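# Find the amber-fault server or park at the charger

## Task

Look along the aisle for a server whose front display glows amber rather than blue. If there is one, finish standing in front of its cabinet. The head camera's image must have that server exactly at its centre, viewed head-on and only slightly from the side, sharp, with nothing blocking it. The frame must include its front from roughly halfway up through the display, and the entire display. If no server shows amber, finish parked inside the taped charging area by the wall charger. No part of the robot may sit on or hang over the tape, and the robot's front or back must face the wall squarely. In both cases the plastic tote must be left standing upright, and the robot must not tip over or finish leaning.

## Robot and tools

ROBOT. A Hello Robot Stretch 3 with one arm. It has a two-wheel drive base, a lift running up a mast, and a telescoping arm that reaches out to the robot's right. The gripper cannot move forward by itself, so drive the base to move it. The base is 0.33 m long and 0.34 m wide with a rounded back. It pivots at the point between the drive wheels, 0.05 m behind the front edge. A passive caster sits 0.24 m behind that axle. With the arm pulled in and the wrist folded, the turning footprint has a radius of 0.28 m and the wrist pokes out 0.06 m past the right side. An unfolded, level wrist reaches beyond that circle.

FRAMES AND UNITS. Lengths are in metres and angles in radians. In the base frame the origin is on the floor between the drive wheels, x points forward, y left and z up. hand_pose is the fingertip pinch point expressed in this frame. The odometry frame is the base frame as it was at scene start. base_odometry comes only from wheel rotation, so wheel slip shows up as travel. Its heading runs from -3.142 to 3.142 and is positive to the left. turned_by_wheels and turned_by_imu give the turn since the previous result. If they disagree by more than 0.15 rad, believe the IMU. base_tilt is in degrees, with forward and right positive, and carries a fixed bias of a few degrees.

move. Sends one action and returns the state plus images.
- base: a dict with exactly one key, and it is a relative offset, not a pose. translate_m is a straight drive in metres, forward positive, from -3 to 3. rotate_rad is a turn in place in radians, left (counter-clockwise) positive, from -6.4 to 6.4. The base cannot move sideways. The offset is measured from the base position in the latest reported state, or from wherever the base is when the command arrives if a move was still running.
- joints: absolute targets keyed by joint name.
  - lift_m: 0 to 1.1
  - arm_m: 0 to 0.52 (extension)
  - wrist_yaw_rad: -1.345 to 4.42. 0 points along the arm; positive swings toward the front.
  - wrist_pitch_rad: -1.57 to 0.451. Negative tips the fingers down.
  - wrist_roll_rad: -2.911 to 2.918
  - gripper_m: -0.089 to 0.179. Larger is wider.
  - head_pan_rad: -1.53 to 1.73 is wrong; the range is -3.953 to 1.73. 0 faces forward, positive turns left, and -1.57 looks along the arm.
  - head_tilt_rad: -1.53 to 0.419. Negative looks down.
- speeds: per-key caps on top speed, no higher than the max pace.
- pace: "default" or "max". Translation runs at 0.12 or 0.30 m/s and rotation at 0.76 or 1.90 rad/s. The base is limited to 0.10 m/s and 0.63 rad/s unless lift_m is under 0.30, arm_m is under 0.03 and wrist_yaw_rad is over 2.54.
- contact_limits: each is given only next to its own command. arm_m, translate_m and rotate_rad take a motor_effort percentage, 1 to 100. lift_m takes {"down": n, "up": n}.
- servos: "reboot", sent on its own, re-enables joints that have switched off.
- cameras: a list drawn from head_camera, nav_camera, wrist_camera and all.
- blocking: false returns after about 0.5 s while the motion carries on.
A single action stops after 14 s (time_out). Joints you leave out keep heading for their earlier targets.

wait(seconds 0 to 10, cameras). Lets time pass. stop(cameras) brakes every running motion. zoom_image(camera, region [x0,y0,x1,y1] in pixels from the top-left, at most 504x504) enlarges part of that camera's newest image. read_manual only returns licence text. finished_scene(scene = the current scene number) ends the scene for good.

RESULTS. The "move" line reads done or gives the worst status. Other status values are moving, off_target (at rest short of the target and possibly still pushing), stopped, contact_stop, time_out and torque_fault. on_its_own lists what happened without a command; its "held at" is a target, not a reading. motor_effort is in percent with the peak shown in brackets; positive wheel effort pushes forward. lidar_m gives 12 sectors of 30 degrees: the first is straight ahead, then counter-clockwise, so the 4th is left, the 7th behind and the 10th right. It senses only at 0.17 m height, and "-" means nothing seen or something closer than 0.15 m. wrist_depth_mm and head_depth_mm are 7x7 grids of median depth. pictures lists the image order. A few unchanged lines are left out. head_camera images arrive rotated: turn them 90 degrees clockwise to view upright. nav_camera images need 90 degrees counter-clockwise. The head pan and tilt steer both of those cameras.

ORDER AND SAFETY. If a move or wait is refused, or an uncommanded stop shows up, the later move, wait and finished_scene calls in that same reply are skipped. Before folding or unfolding the wrist (yaw 3.0), set lift between 0.32 and 0.95, pitch to -0.4 and roll near 0. When yaw is below -0.4, keep pitch at -0.5 or lower. The wrist and head will push until their servos fault, after which they need a reboot. Without a contact limit, the base also keeps pushing. Do not push the arm into something solid when the gripper is above about 0.45 m, and do not drive while snagged on something, because either can tip the robot. Stay clear of the tote so it stays upright. Avoid drops, slams and hard hits. Thinking takes simulated time, and motions keep running while you think.

Each tool is called after "Call:" as name([rows], argument=value, ...), one row to a line, values as JSON.

## Session

Call:
move()

Scene clock: 0.00 s.
base_odometry: x=+0.000 y=+0.000 heading=+0.000
turned_by_wheels: +0.000
turned_by_imu: +0.000
base_tilt: forward=+1.1 right=-1.6
lidar_m: 0.87 1.47 1.30 0.85 0.78 0.79 0.99 2.04 1.23 1.36 2.66 0.85
head_depth_mm: 777 776 783 785 784 906 912 / 857 849 843 836 829 822 818 / 974 965 957 947 943 931 926 / 1597 1118 1106 1097 1087 1072 1058 / 1762 1329 1310 1292 1274 1264 1244 / 1646 1631 1619 1576 1561 1536 1511 / 1543 1545 1563 1581 1596 1604 1615
base_status: not commanded
joint_positions: lift_m=+0.445 arm_m=+0.001 wrist_yaw_rad=+2.826 wrist_pitch_rad=-0.448 wrist_roll_rad=+0.000 gripper_m=+0.037 head_pan_rad=+0.000 head_tilt_rad=-0.003
joint_status: not commanded
measured_speeds: all 0
motor_effort: left_wheel=-0.3 right_wheel=-0.3 lift_m=+21.6 arm_m=-3.7 wrist_yaw_rad=+0.2 wrist_pitch_rad=+3.0 wrist_roll_rad=+0.1 gripper_m=+0.1 head_pan_rad=+0.7 head_tilt_rad=+7.3
hand_pose: x=+0.0471 y=+0.0640 z=+0.4511 quat_wxyz=(+0.264, +0.705, +0.047, +0.656) (m; base frame)
wrist_depth_mm: 675 - - - - - - / 156 - - - - - - / 151 - - - - - - / 161 183 - - - - - / 175 188 151 150 150 - - / - 211 129 - 126 - - / - 219 110 - - 91 -
pictures: head_camera (sideways), nav_camera (sideways), wrist_camera
Images, in order (width x height): head_camera 896x504, nav_camera 672x504, wrist_camera 644x364.

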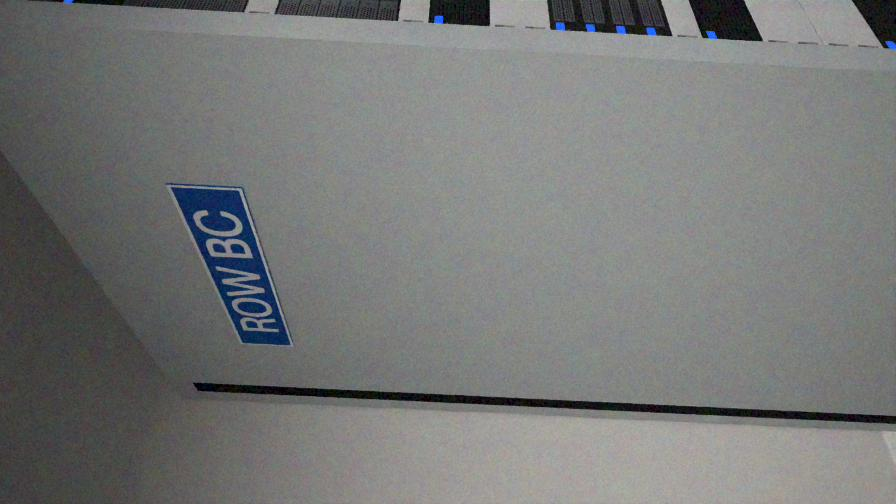

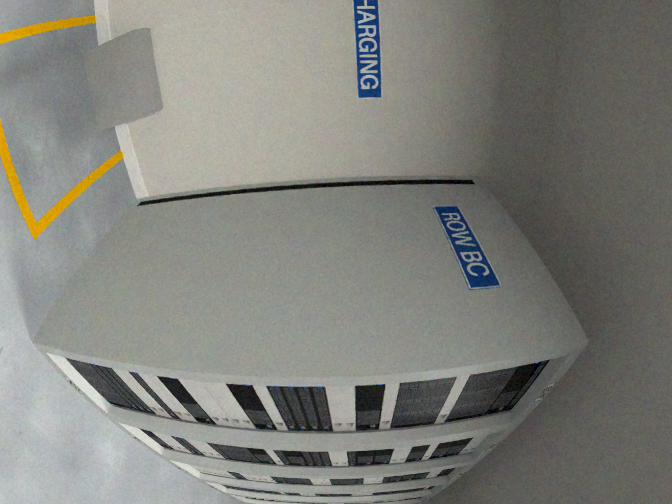

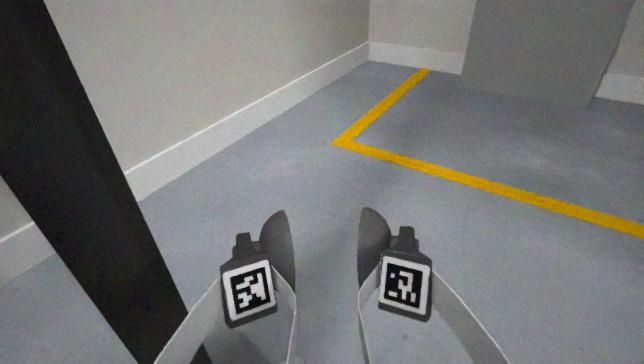

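Call:
move(joints={"head_pan_rad": -1.0, "head_tilt_rad": -0.2})

Call:
move(joints={"head_pan_rad": -2.3, "head_tilt_rad": -0.3})

Call:
move(joints={"head_pan_rad": -3.6, "head_tilt_rad": -0.3})

Call:
move(joints={"head_pan_rad": 1.4, "head_tilt_rad": -0.3}, cameras=["all"])

Scene clock: 6.47 s.
move: done
turned_by_wheels: +0.000
turned_by_imu: +0.001
joint_status: all done
motor_effort: left_wheel=+0.0(1.4) right_wheel=-0.7(0.7) lift_m=+27.8(27.8) arm_m=-8.5(8.5) wrist_yaw_rad=+0.3(0.6) wrist_pitch_rad=+2.8(3.3) wrist_roll_rad=+0.2(0.3) gripper_m=-0.3(0.5) head_pan_rad=-0.5(4.5) head_tilt_rad=-1.1(6.5)

Scene clock: 7.60 s.
move: done
turned_by_wheels: +0.000
turned_by_imu: +0.000
joint_status: all done
motor_effort: left_wheel=+0.3(1.3) right_wheel=-0.2(0.7) lift_m=+29.6(29.6) arm_m=-9.7(9.9) wrist_yaw_rad=+0.4(0.7) wrist_pitch_rad=+2.9(3.0) wrist_roll_rad=+0.3(0.3) gripper_m=-0.2(0.5) head_pan_rad=+2.4(4.5) head_tilt_rad=-1.4(4.3)

Scene clock: 8.73 s.
move: done
turned_by_wheels: +0.000
turned_by_imu: +0.000
joint_status: all done
motor_effort: left_wheel=-0.6(0.9) right_wheel=-0.4(0.8) lift_m=+30.7(31.1) arm_m=-11.0(11.1) wrist_yaw_rad=+0.3(0.7) wrist_pitch_rad=+2.6(3.0) wrist_roll_rad=+0.3(0.5) gripper_m=+0.4(0.6) head_pan_rad=+2.5(4.0) head_tilt_rad=-0.8(3.6)

Scene clock: 12.40 s.
move: done
base_odometry: x=+0.000 y=+0.000 heading=+0.000
turned_by_wheels: +0.000
turned_by_imu: +0.001
base_tilt: forward=+1.1 right=-1.6
lidar_m: 0.87 1.47 1.29 0.85 0.78 0.79 0.99 2.04 1.23 1.35 2.65 0.85
head_depth_mm: 1347 1473 1594 1697 1783 1803 1487 / 1176 1276 1398 1542 1730 1824 1477 / 1036 1124 1216 1319 1445 1603 1470 / 930 998 1068 1152 1252 1377 1413 / 842 897 958 1022 1103 1186 1284 / 771 817 865 919 986 1046 1135 / 712 748 790 834 887 941 1006
joint_positions: lift_m=+0.445 arm_m=+0.001 wrist_yaw_rad=+2.826 wrist_pitch_rad=-0.448 wrist_roll_rad=+0.000 gripper_m=+0.037 head_pan_rad=+1.412 head_tilt_rad=-0.301
joint_status: all done
measured_speeds: translate_m=+0.000 rotate_rad=+0.000 lift_m=+0.000 arm_m=+0.000 wrist_yaw_rad=+0.000 wrist_pitch_rad=+0.000 wrist_roll_rad=+0.000 head_pan_rad=-0.024 head_tilt_rad=+0.000
motor_effort: left_wheel=+0.2(2.1) right_wheel=-0.1(0.9) lift_m=+35.8(36.2) arm_m=-15.0(15.5) wrist_yaw_rad=+0.2(0.7) wrist_pitch_rad=+2.7(3.1) wrist_roll_rad=+0.2(0.4) gripper_m=+0.3(0.9) head_pan_rad=-2.1(6.9) head_tilt_rad=+2.5(2.7)
hand_pose: x=+0.0471 y=+0.0640 z=+0.4511 quat_wxyz=(+0.264, +0.705, +0.047, +0.656) (m; base frame)
wrist_depth_mm: 684 - - - - - - / 156 - - - - - - / 151 - - - - - - / 162 182 - - - - - / 176 188 151 150 149 - - / - 211 129 - 126 - - / - 221 109 - - 91 -
pictures: head_camera (sideways), nav_camera (sideways), wrist_camera

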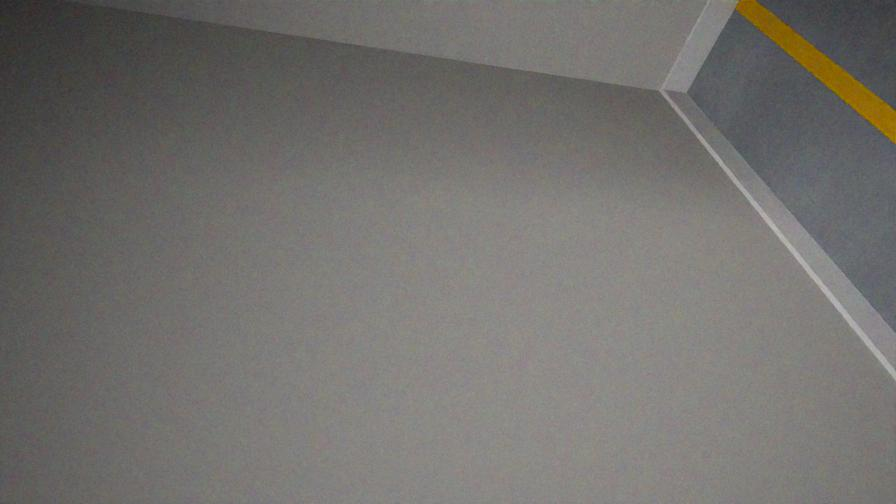

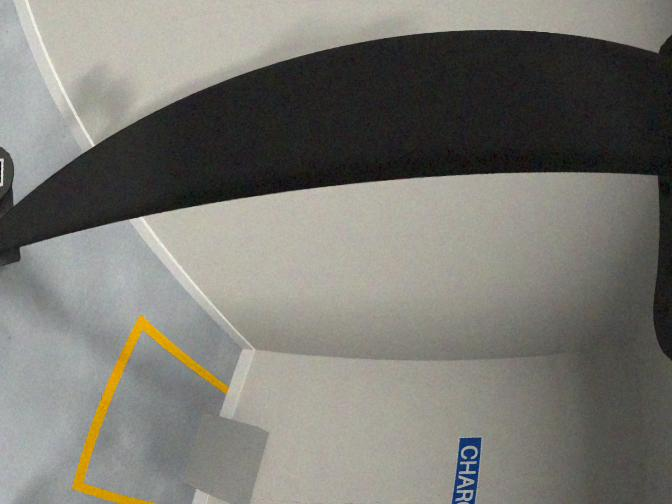

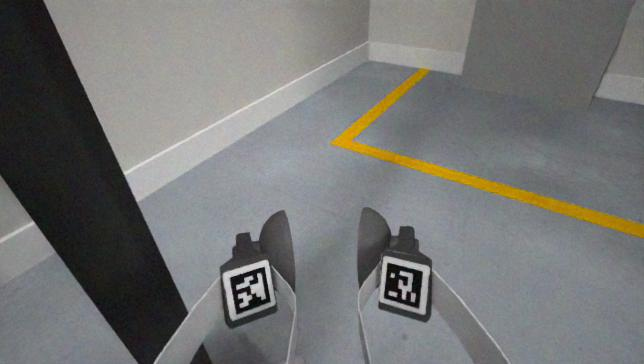

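Call:
move(joints={"head_pan_rad": -0.9, "head_tilt_rad": -0.3}, cameras=["nav_camera","head_camera"])

Call:
move(joints={"head_pan_rad": -2.0, "head_tilt_rad": -0.3}, cameras=["nav_camera"])

Call:
move(joints={"head_pan_rad": -3.3, "head_tilt_rad": -0.3}, cameras=["nav_camera"])

Scene clock: 19.60 s.
move: done
turned_by_wheels: +0.000
turned_by_imu: +0.002
joint_status: all done
motor_effort: left_wheel=+0.4(1.5) right_wheel=-0.3(0.8) lift_m=+37.0(37.5) arm_m=-16.9(17.2) wrist_yaw_rad=+0.1(0.7) wrist_pitch_rad=+2.8(3.2) wrist_roll_rad=+0.3(0.4) gripper_m=-0.3(0.6) head_pan_rad=+2.7(4.4) head_tilt_rad=+5.6(7.0)
pictures: head_camera (sideways), nav_camera (sideways)

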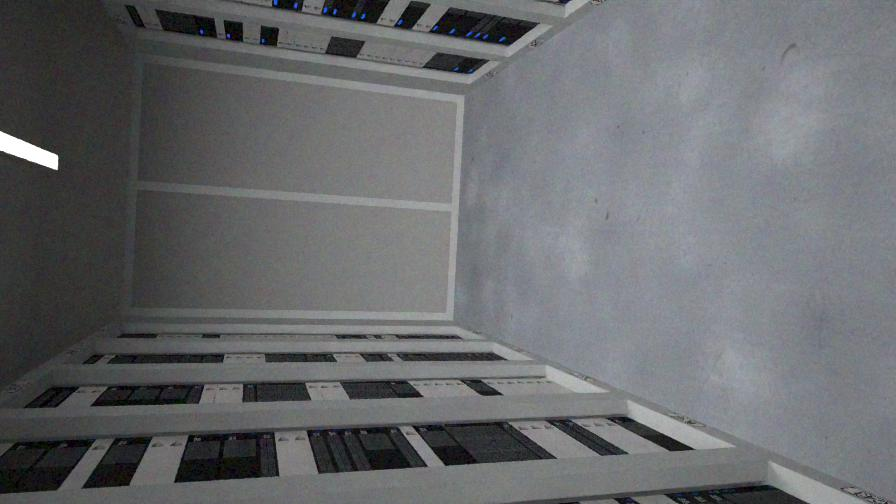

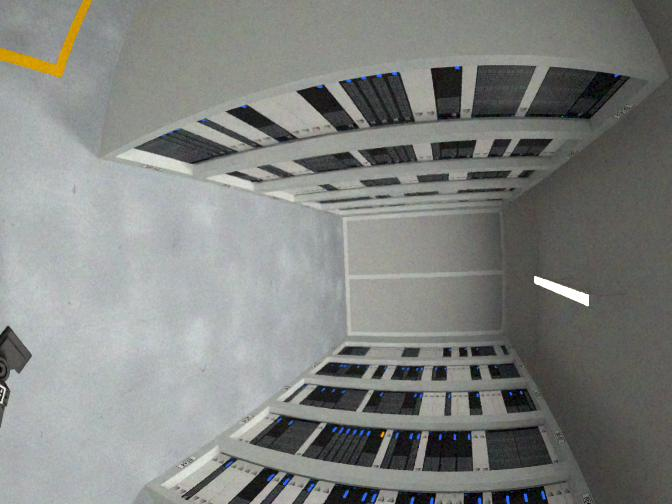

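Scene clock: 20.67 s.
move: done
turned_by_wheels: +0.000
turned_by_imu: +0.000
joint_status: all done
motor_effort: left_wheel=+0.3(1.2) right_wheel=-0.5(0.7) lift_m=+37.2(37.4) arm_m=-16.5(17.0) wrist_yaw_rad=-0.1(0.9) wrist_pitch_rad=+2.7(3.2) wrist_roll_rad=+0.2(0.3) gripper_m=-0.1(0.4) head_pan_rad=+0.7(5.6) head_tilt_rad=+5.0(7.3)
pictures: nav_camera (sideways)

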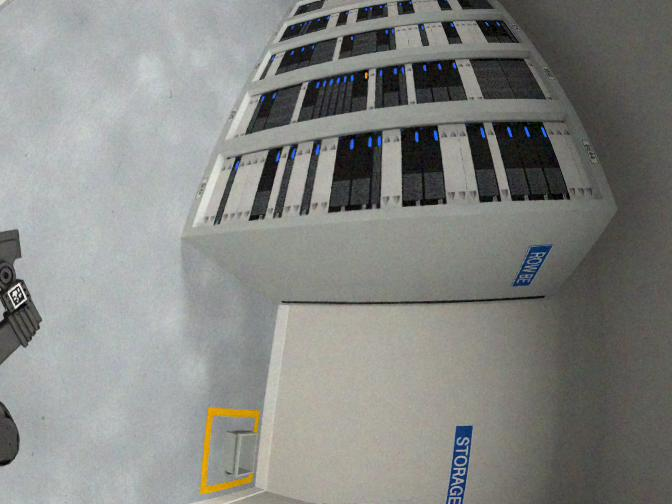

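Scene clock: 21.80 s.
move: done
base_odometry: x=+0.000 y=+0.000 heading=+0.000
turned_by_wheels: +0.000
turned_by_imu: +0.000
base_tilt: forward=+0.8 right=-1.7
lidar_m: 0.87 1.47 1.30 0.85 0.78 0.79 0.99 2.04 1.23 1.36 2.65 0.85
head_depth_mm: 697 726 757 792 825 866 908 / 753 787 823 858 902 949 1003 / 822 857 901 949 1001 1061 1125 / 895 941 991 1054 1120 1194 1267 / 993 1047 1111 1185 1264 1373 1405 / 1105 1181 1260 1362 1465 1590 1442 / 1257 1339 1457 1584 1736 1770 1439
joint_positions: lift_m=+0.445 arm_m=+0.001 wrist_yaw_rad=+2.826 wrist_pitch_rad=-0.448 wrist_roll_rad=+0.000 gripper_m=+0.037 head_pan_rad=-3.337 head_tilt_rad=-0.300
joint_status: all done
motor_effort: left_wheel=+0.1(1.2) right_wheel=-0.3(0.8) lift_m=+36.9(37.8) arm_m=-16.2(17.1) wrist_yaw_rad=+0.2(0.5) wrist_pitch_rad=+2.8(3.1) wrist_roll_rad=+0.2(0.3) gripper_m=+0.0(0.7) head_pan_rad=+2.9(4.6) head_tilt_rad=+5.1(7.8)
hand_pose: x=+0.0471 y=+0.0640 z=+0.4511 quat_wxyz=(+0.264, +0.705, +0.047, +0.656) (m; base frame)
wrist_depth_mm: 681 - - - - - - / 155 - - - - - - / 150 - - - - - - / 161 182 - - - - - / 175 188 150 151 150 - - / - 211 129 - 126 - - / - 220 110 - - 91 -
pictures: nav_camera (sideways)

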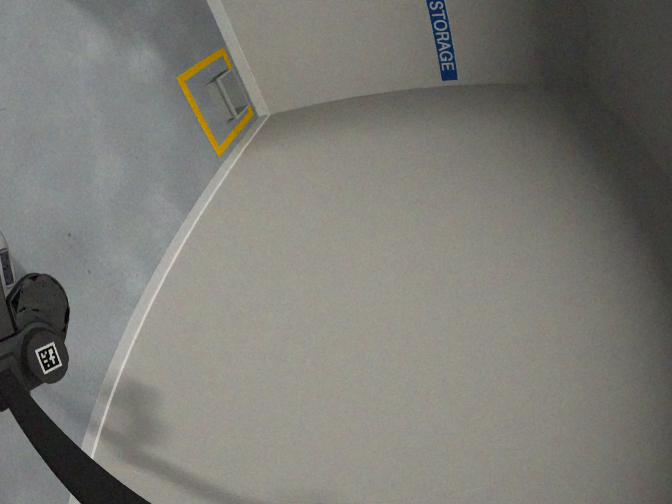

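Call:
move(base={"rotate_rad": -0.96}, joints={"head_pan_rad": -1.2, "head_tilt_rad": -0.25}, cameras=["head_camera","nav_camera"])

Scene clock: 40.73 s.
move: done
base_odometry: x=+0.000 y=+0.000 heading=-0.959
turned_by_wheels: -0.959
turned_by_imu: -0.975
base_tilt: forward=+1.1 right=-1.6
lidar_m: 2.51 0.85 0.94 1.47 1.17 0.82 0.78 0.80 1.06 2.15 1.23 1.45
head_depth_mm: 1801 1877 1960 2056 2151 2050 1558 / 1857 1945 2054 2143 2239 2035 1542 / 1927 2014 2109 2223 2377 2036 1535 / 1698 1793 1960 2094 2310 2014 1536 / 1311 1391 1469 1567 1678 1757 1527 / 1089 1134 1191 1245 1317 1390 1441 / 1108 1160 1231 1302 1384 1481 1472
base_status: done
joint_positions: lift_m=+0.445 arm_m=+0.001 wrist_yaw_rad=+2.826 wrist_pitch_rad=-0.448 wrist_roll_rad=+0.000 gripper_m=+0.037 head_pan_rad=-1.190 head_tilt_rad=-0.249
joint_status: all done
measured_speeds: translate_m=+0.000 rotate_rad=+0.000 lift_m=+0.000 arm_m=+0.000 wrist_yaw_rad=+0.000 wrist_pitch_rad=+0.000 wrist_roll_rad=+0.000 head_pan_rad=-0.024 head_tilt_rad=+0.000
motor_effort: left_wheel=+12.2(14.4) right_wheel=-11.0(17.1) lift_m=+36.4(37.4) arm_m=-16.3(17.0) wrist_yaw_rad=+1.0(1.0) wrist_pitch_rad=+2.5(3.2) wrist_roll_rad=+0.1(0.3) gripper_m=+0.0(0.5) head_pan_rad=-2.1(4.7) head_tilt_rad=+3.3(8.6)
hand_pose: x=+0.0471 y=+0.0640 z=+0.4511 quat_wxyz=(+0.264, +0.705, +0.047, +0.656) (m; base frame)
wrist_depth_mm: - - - - - - 858 / 158 - - - - 812 976 / 151 - - - - 957 - / 161 200 - - - - - / 175 187 151 150 150 - - / - 211 129 - 126 - - / - 219 110 - - 91 -
pictures: head_camera (sideways), nav_camera (sideways)

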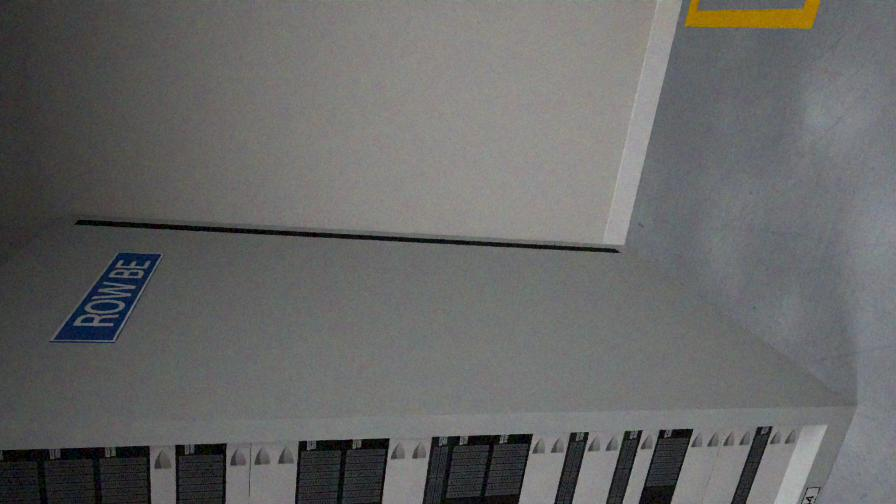

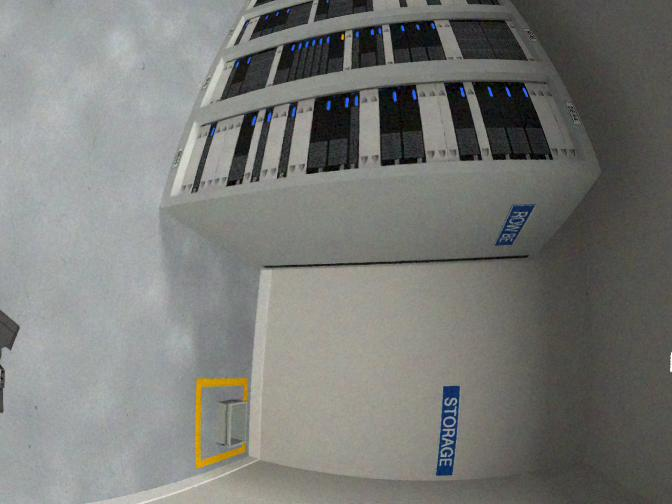

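Call:
move(base={"translate_m": 1.65}, joints={"head_pan_rad": -1.57, "head_tilt_rad": -0.25}, cameras=["head_camera","nav_camera"])

Scene clock: 65.07 s.
move: time_out
base_odometry: x=+0.800 y=-1.141 heading=-0.959
turned_by_wheels: +0.000
turned_by_imu: +0.012
base_tilt: forward=+1.0 right=-1.7
lidar_m: 2.51 0.90 0.64 0.55 0.56 0.83 2.18 2.24 1.06 0.96 1.03 1.37
head_depth_mm: 861 906 953 1012 1066 1141 1213 / 861 907 954 1001 1066 1139 1216 / 806 846 902 958 1040 1123 1193 / 860 895 939 985 1044 1086 1156 / 853 897 947 1003 1056 1124 1202 / 853 895 946 998 1058 1120 1202 / 848 891 941 993 1051 1113 1188
base_status: translate_m time_out (by the wheels' count: +1.3933 of +1.6500)
joint_positions: lift_m=+0.445 arm_m=+0.001 wrist_yaw_rad=+2.826 wrist_pitch_rad=-0.448 wrist_roll_rad=+0.000 gripper_m=+0.037 head_pan_rad=-1.570 head_tilt_rad=-0.250
joint_status: all done
motor_effort: left_wheel=+0.4(13.8) right_wheel=+0.1(8.4) lift_m=+33.1(36.8) arm_m=-14.7(16.8) wrist_yaw_rad=+0.4(1.1) wrist_pitch_rad=+2.9(3.2) wrist_roll_rad=+0.2(0.4) gripper_m=-0.1(0.8) head_pan_rad=+3.3(3.8) head_tilt_rad=-1.3(3.0)
hand_pose: x=+0.0471 y=+0.0640 z=+0.4511 quat_wxyz=(+0.264, +0.705, +0.047, +0.656) (m; base frame)
wrist_depth_mm: 460 540 597 671 715 829 952 / 157 550 645 705 766 919 - / 150 593 719 788 839 - - / 161 634 815 873 902 - - / 176 199 743 151 150 - - / 655 210 129 - 126 - - / - 221 110 - - 92 -
pictures: head_camera (sideways), nav_camera (sideways)

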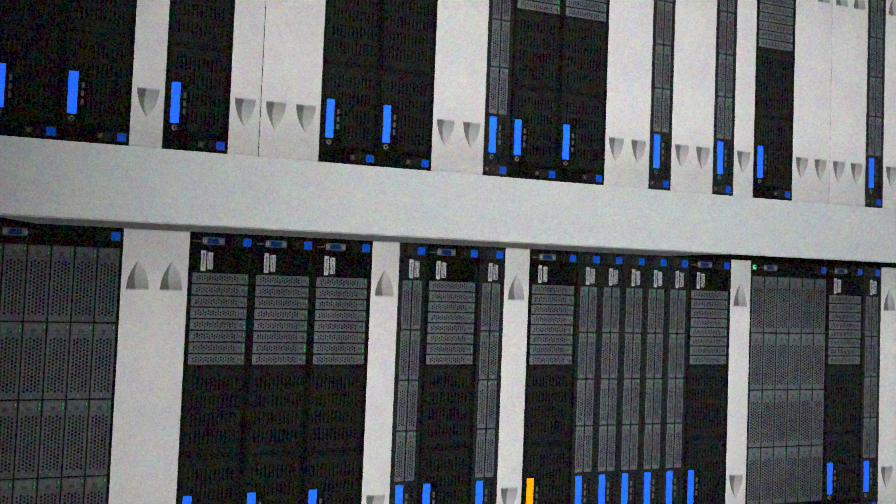

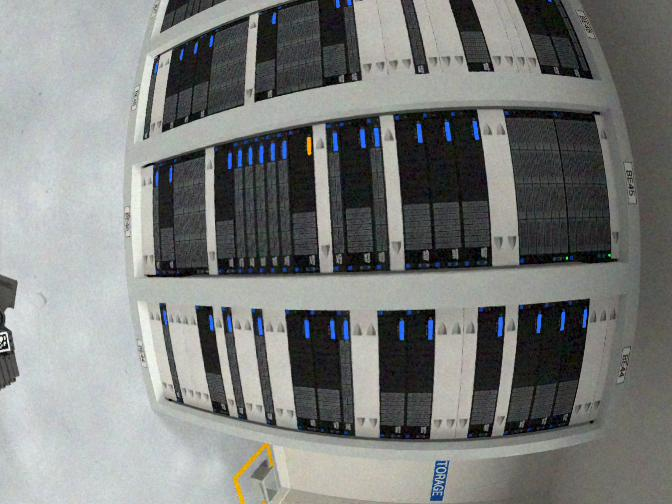

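Call:
move(base={"translate_m": 0.19}, joints={"head_pan_rad": -1.57, "head_tilt_rad": -0.40}, cameras=["head_camera","nav_camera"])

Scene clock: 73.87 s.
move: done
base_odometry: x=+0.909 y=-1.296 heading=-0.959
turned_by_wheels: +0.000
turned_by_imu: +0.003
base_tilt: forward=+1.0 right=-1.7
lidar_m: 2.35 0.91 0.61 0.61 0.63 0.84 2.36 2.42 0.99 0.98 0.98 1.29
head_depth_mm: 781 832 929 1038 1160 1295 1344 / 822 876 941 1015 1095 1251 1324 / 820 883 963 1045 1156 1268 1311 / 818 881 956 1047 1160 1281 1335 / 819 883 958 1044 1152 1277 1340 / 815 881 953 1044 1136 1241 1311 / 784 834 903 982 1102 1242 1325
base_status: done
joint_positions: lift_m=+0.445 arm_m=+0.001 wrist_yaw_rad=+2.826 wrist_pitch_rad=-0.448 wrist_roll_rad=+0.000 gripper_m=+0.037 head_pan_rad=-1.570 head_tilt_rad=-0.403
joint_status: all done
motor_effort: left_wheel=+7.1(11.9) right_wheel=+1.4(7.6) lift_m=+32.3(33.1) arm_m=-14.5(15.1) wrist_yaw_rad=+0.0(0.7) wrist_pitch_rad=+2.6(3.3) wrist_roll_rad=+0.3(0.3) gripper_m=+0.3(0.7) head_pan_rad=+2.9(3.8) head_tilt_rad=+2.5(5.2)
hand_pose: x=+0.0471 y=+0.0640 z=+0.4511 quat_wxyz=(+0.264, +0.705, +0.047, +0.656) (m; base frame)
wrist_depth_mm: 521 561 623 647 740 828 - / 156 595 660 691 828 892 - / 151 643 715 773 866 - - / 161 703 789 838 - - - / 176 207 782 152 150 - - / - 212 129 - 126 - - / - 220 110 - - 91 -
pictures: head_camera (sideways), nav_camera (sideways)

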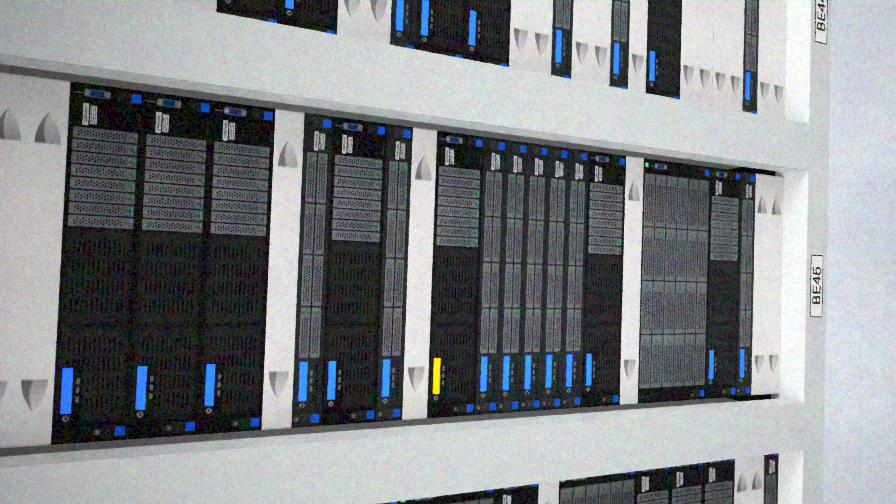

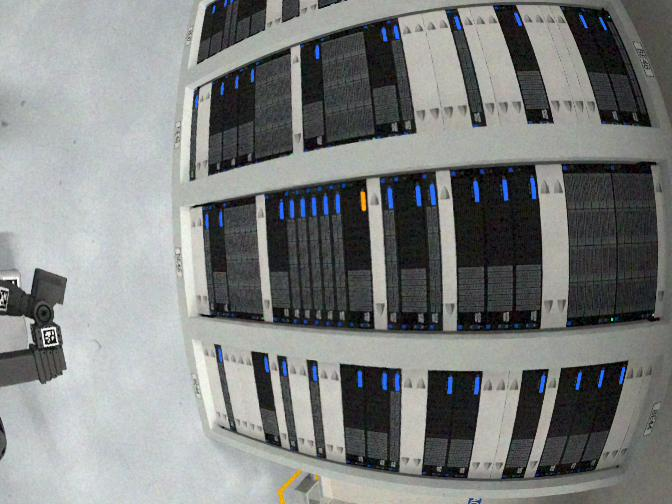

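Call:
finished_scene(scene=1)

The scene is finished: the task was done.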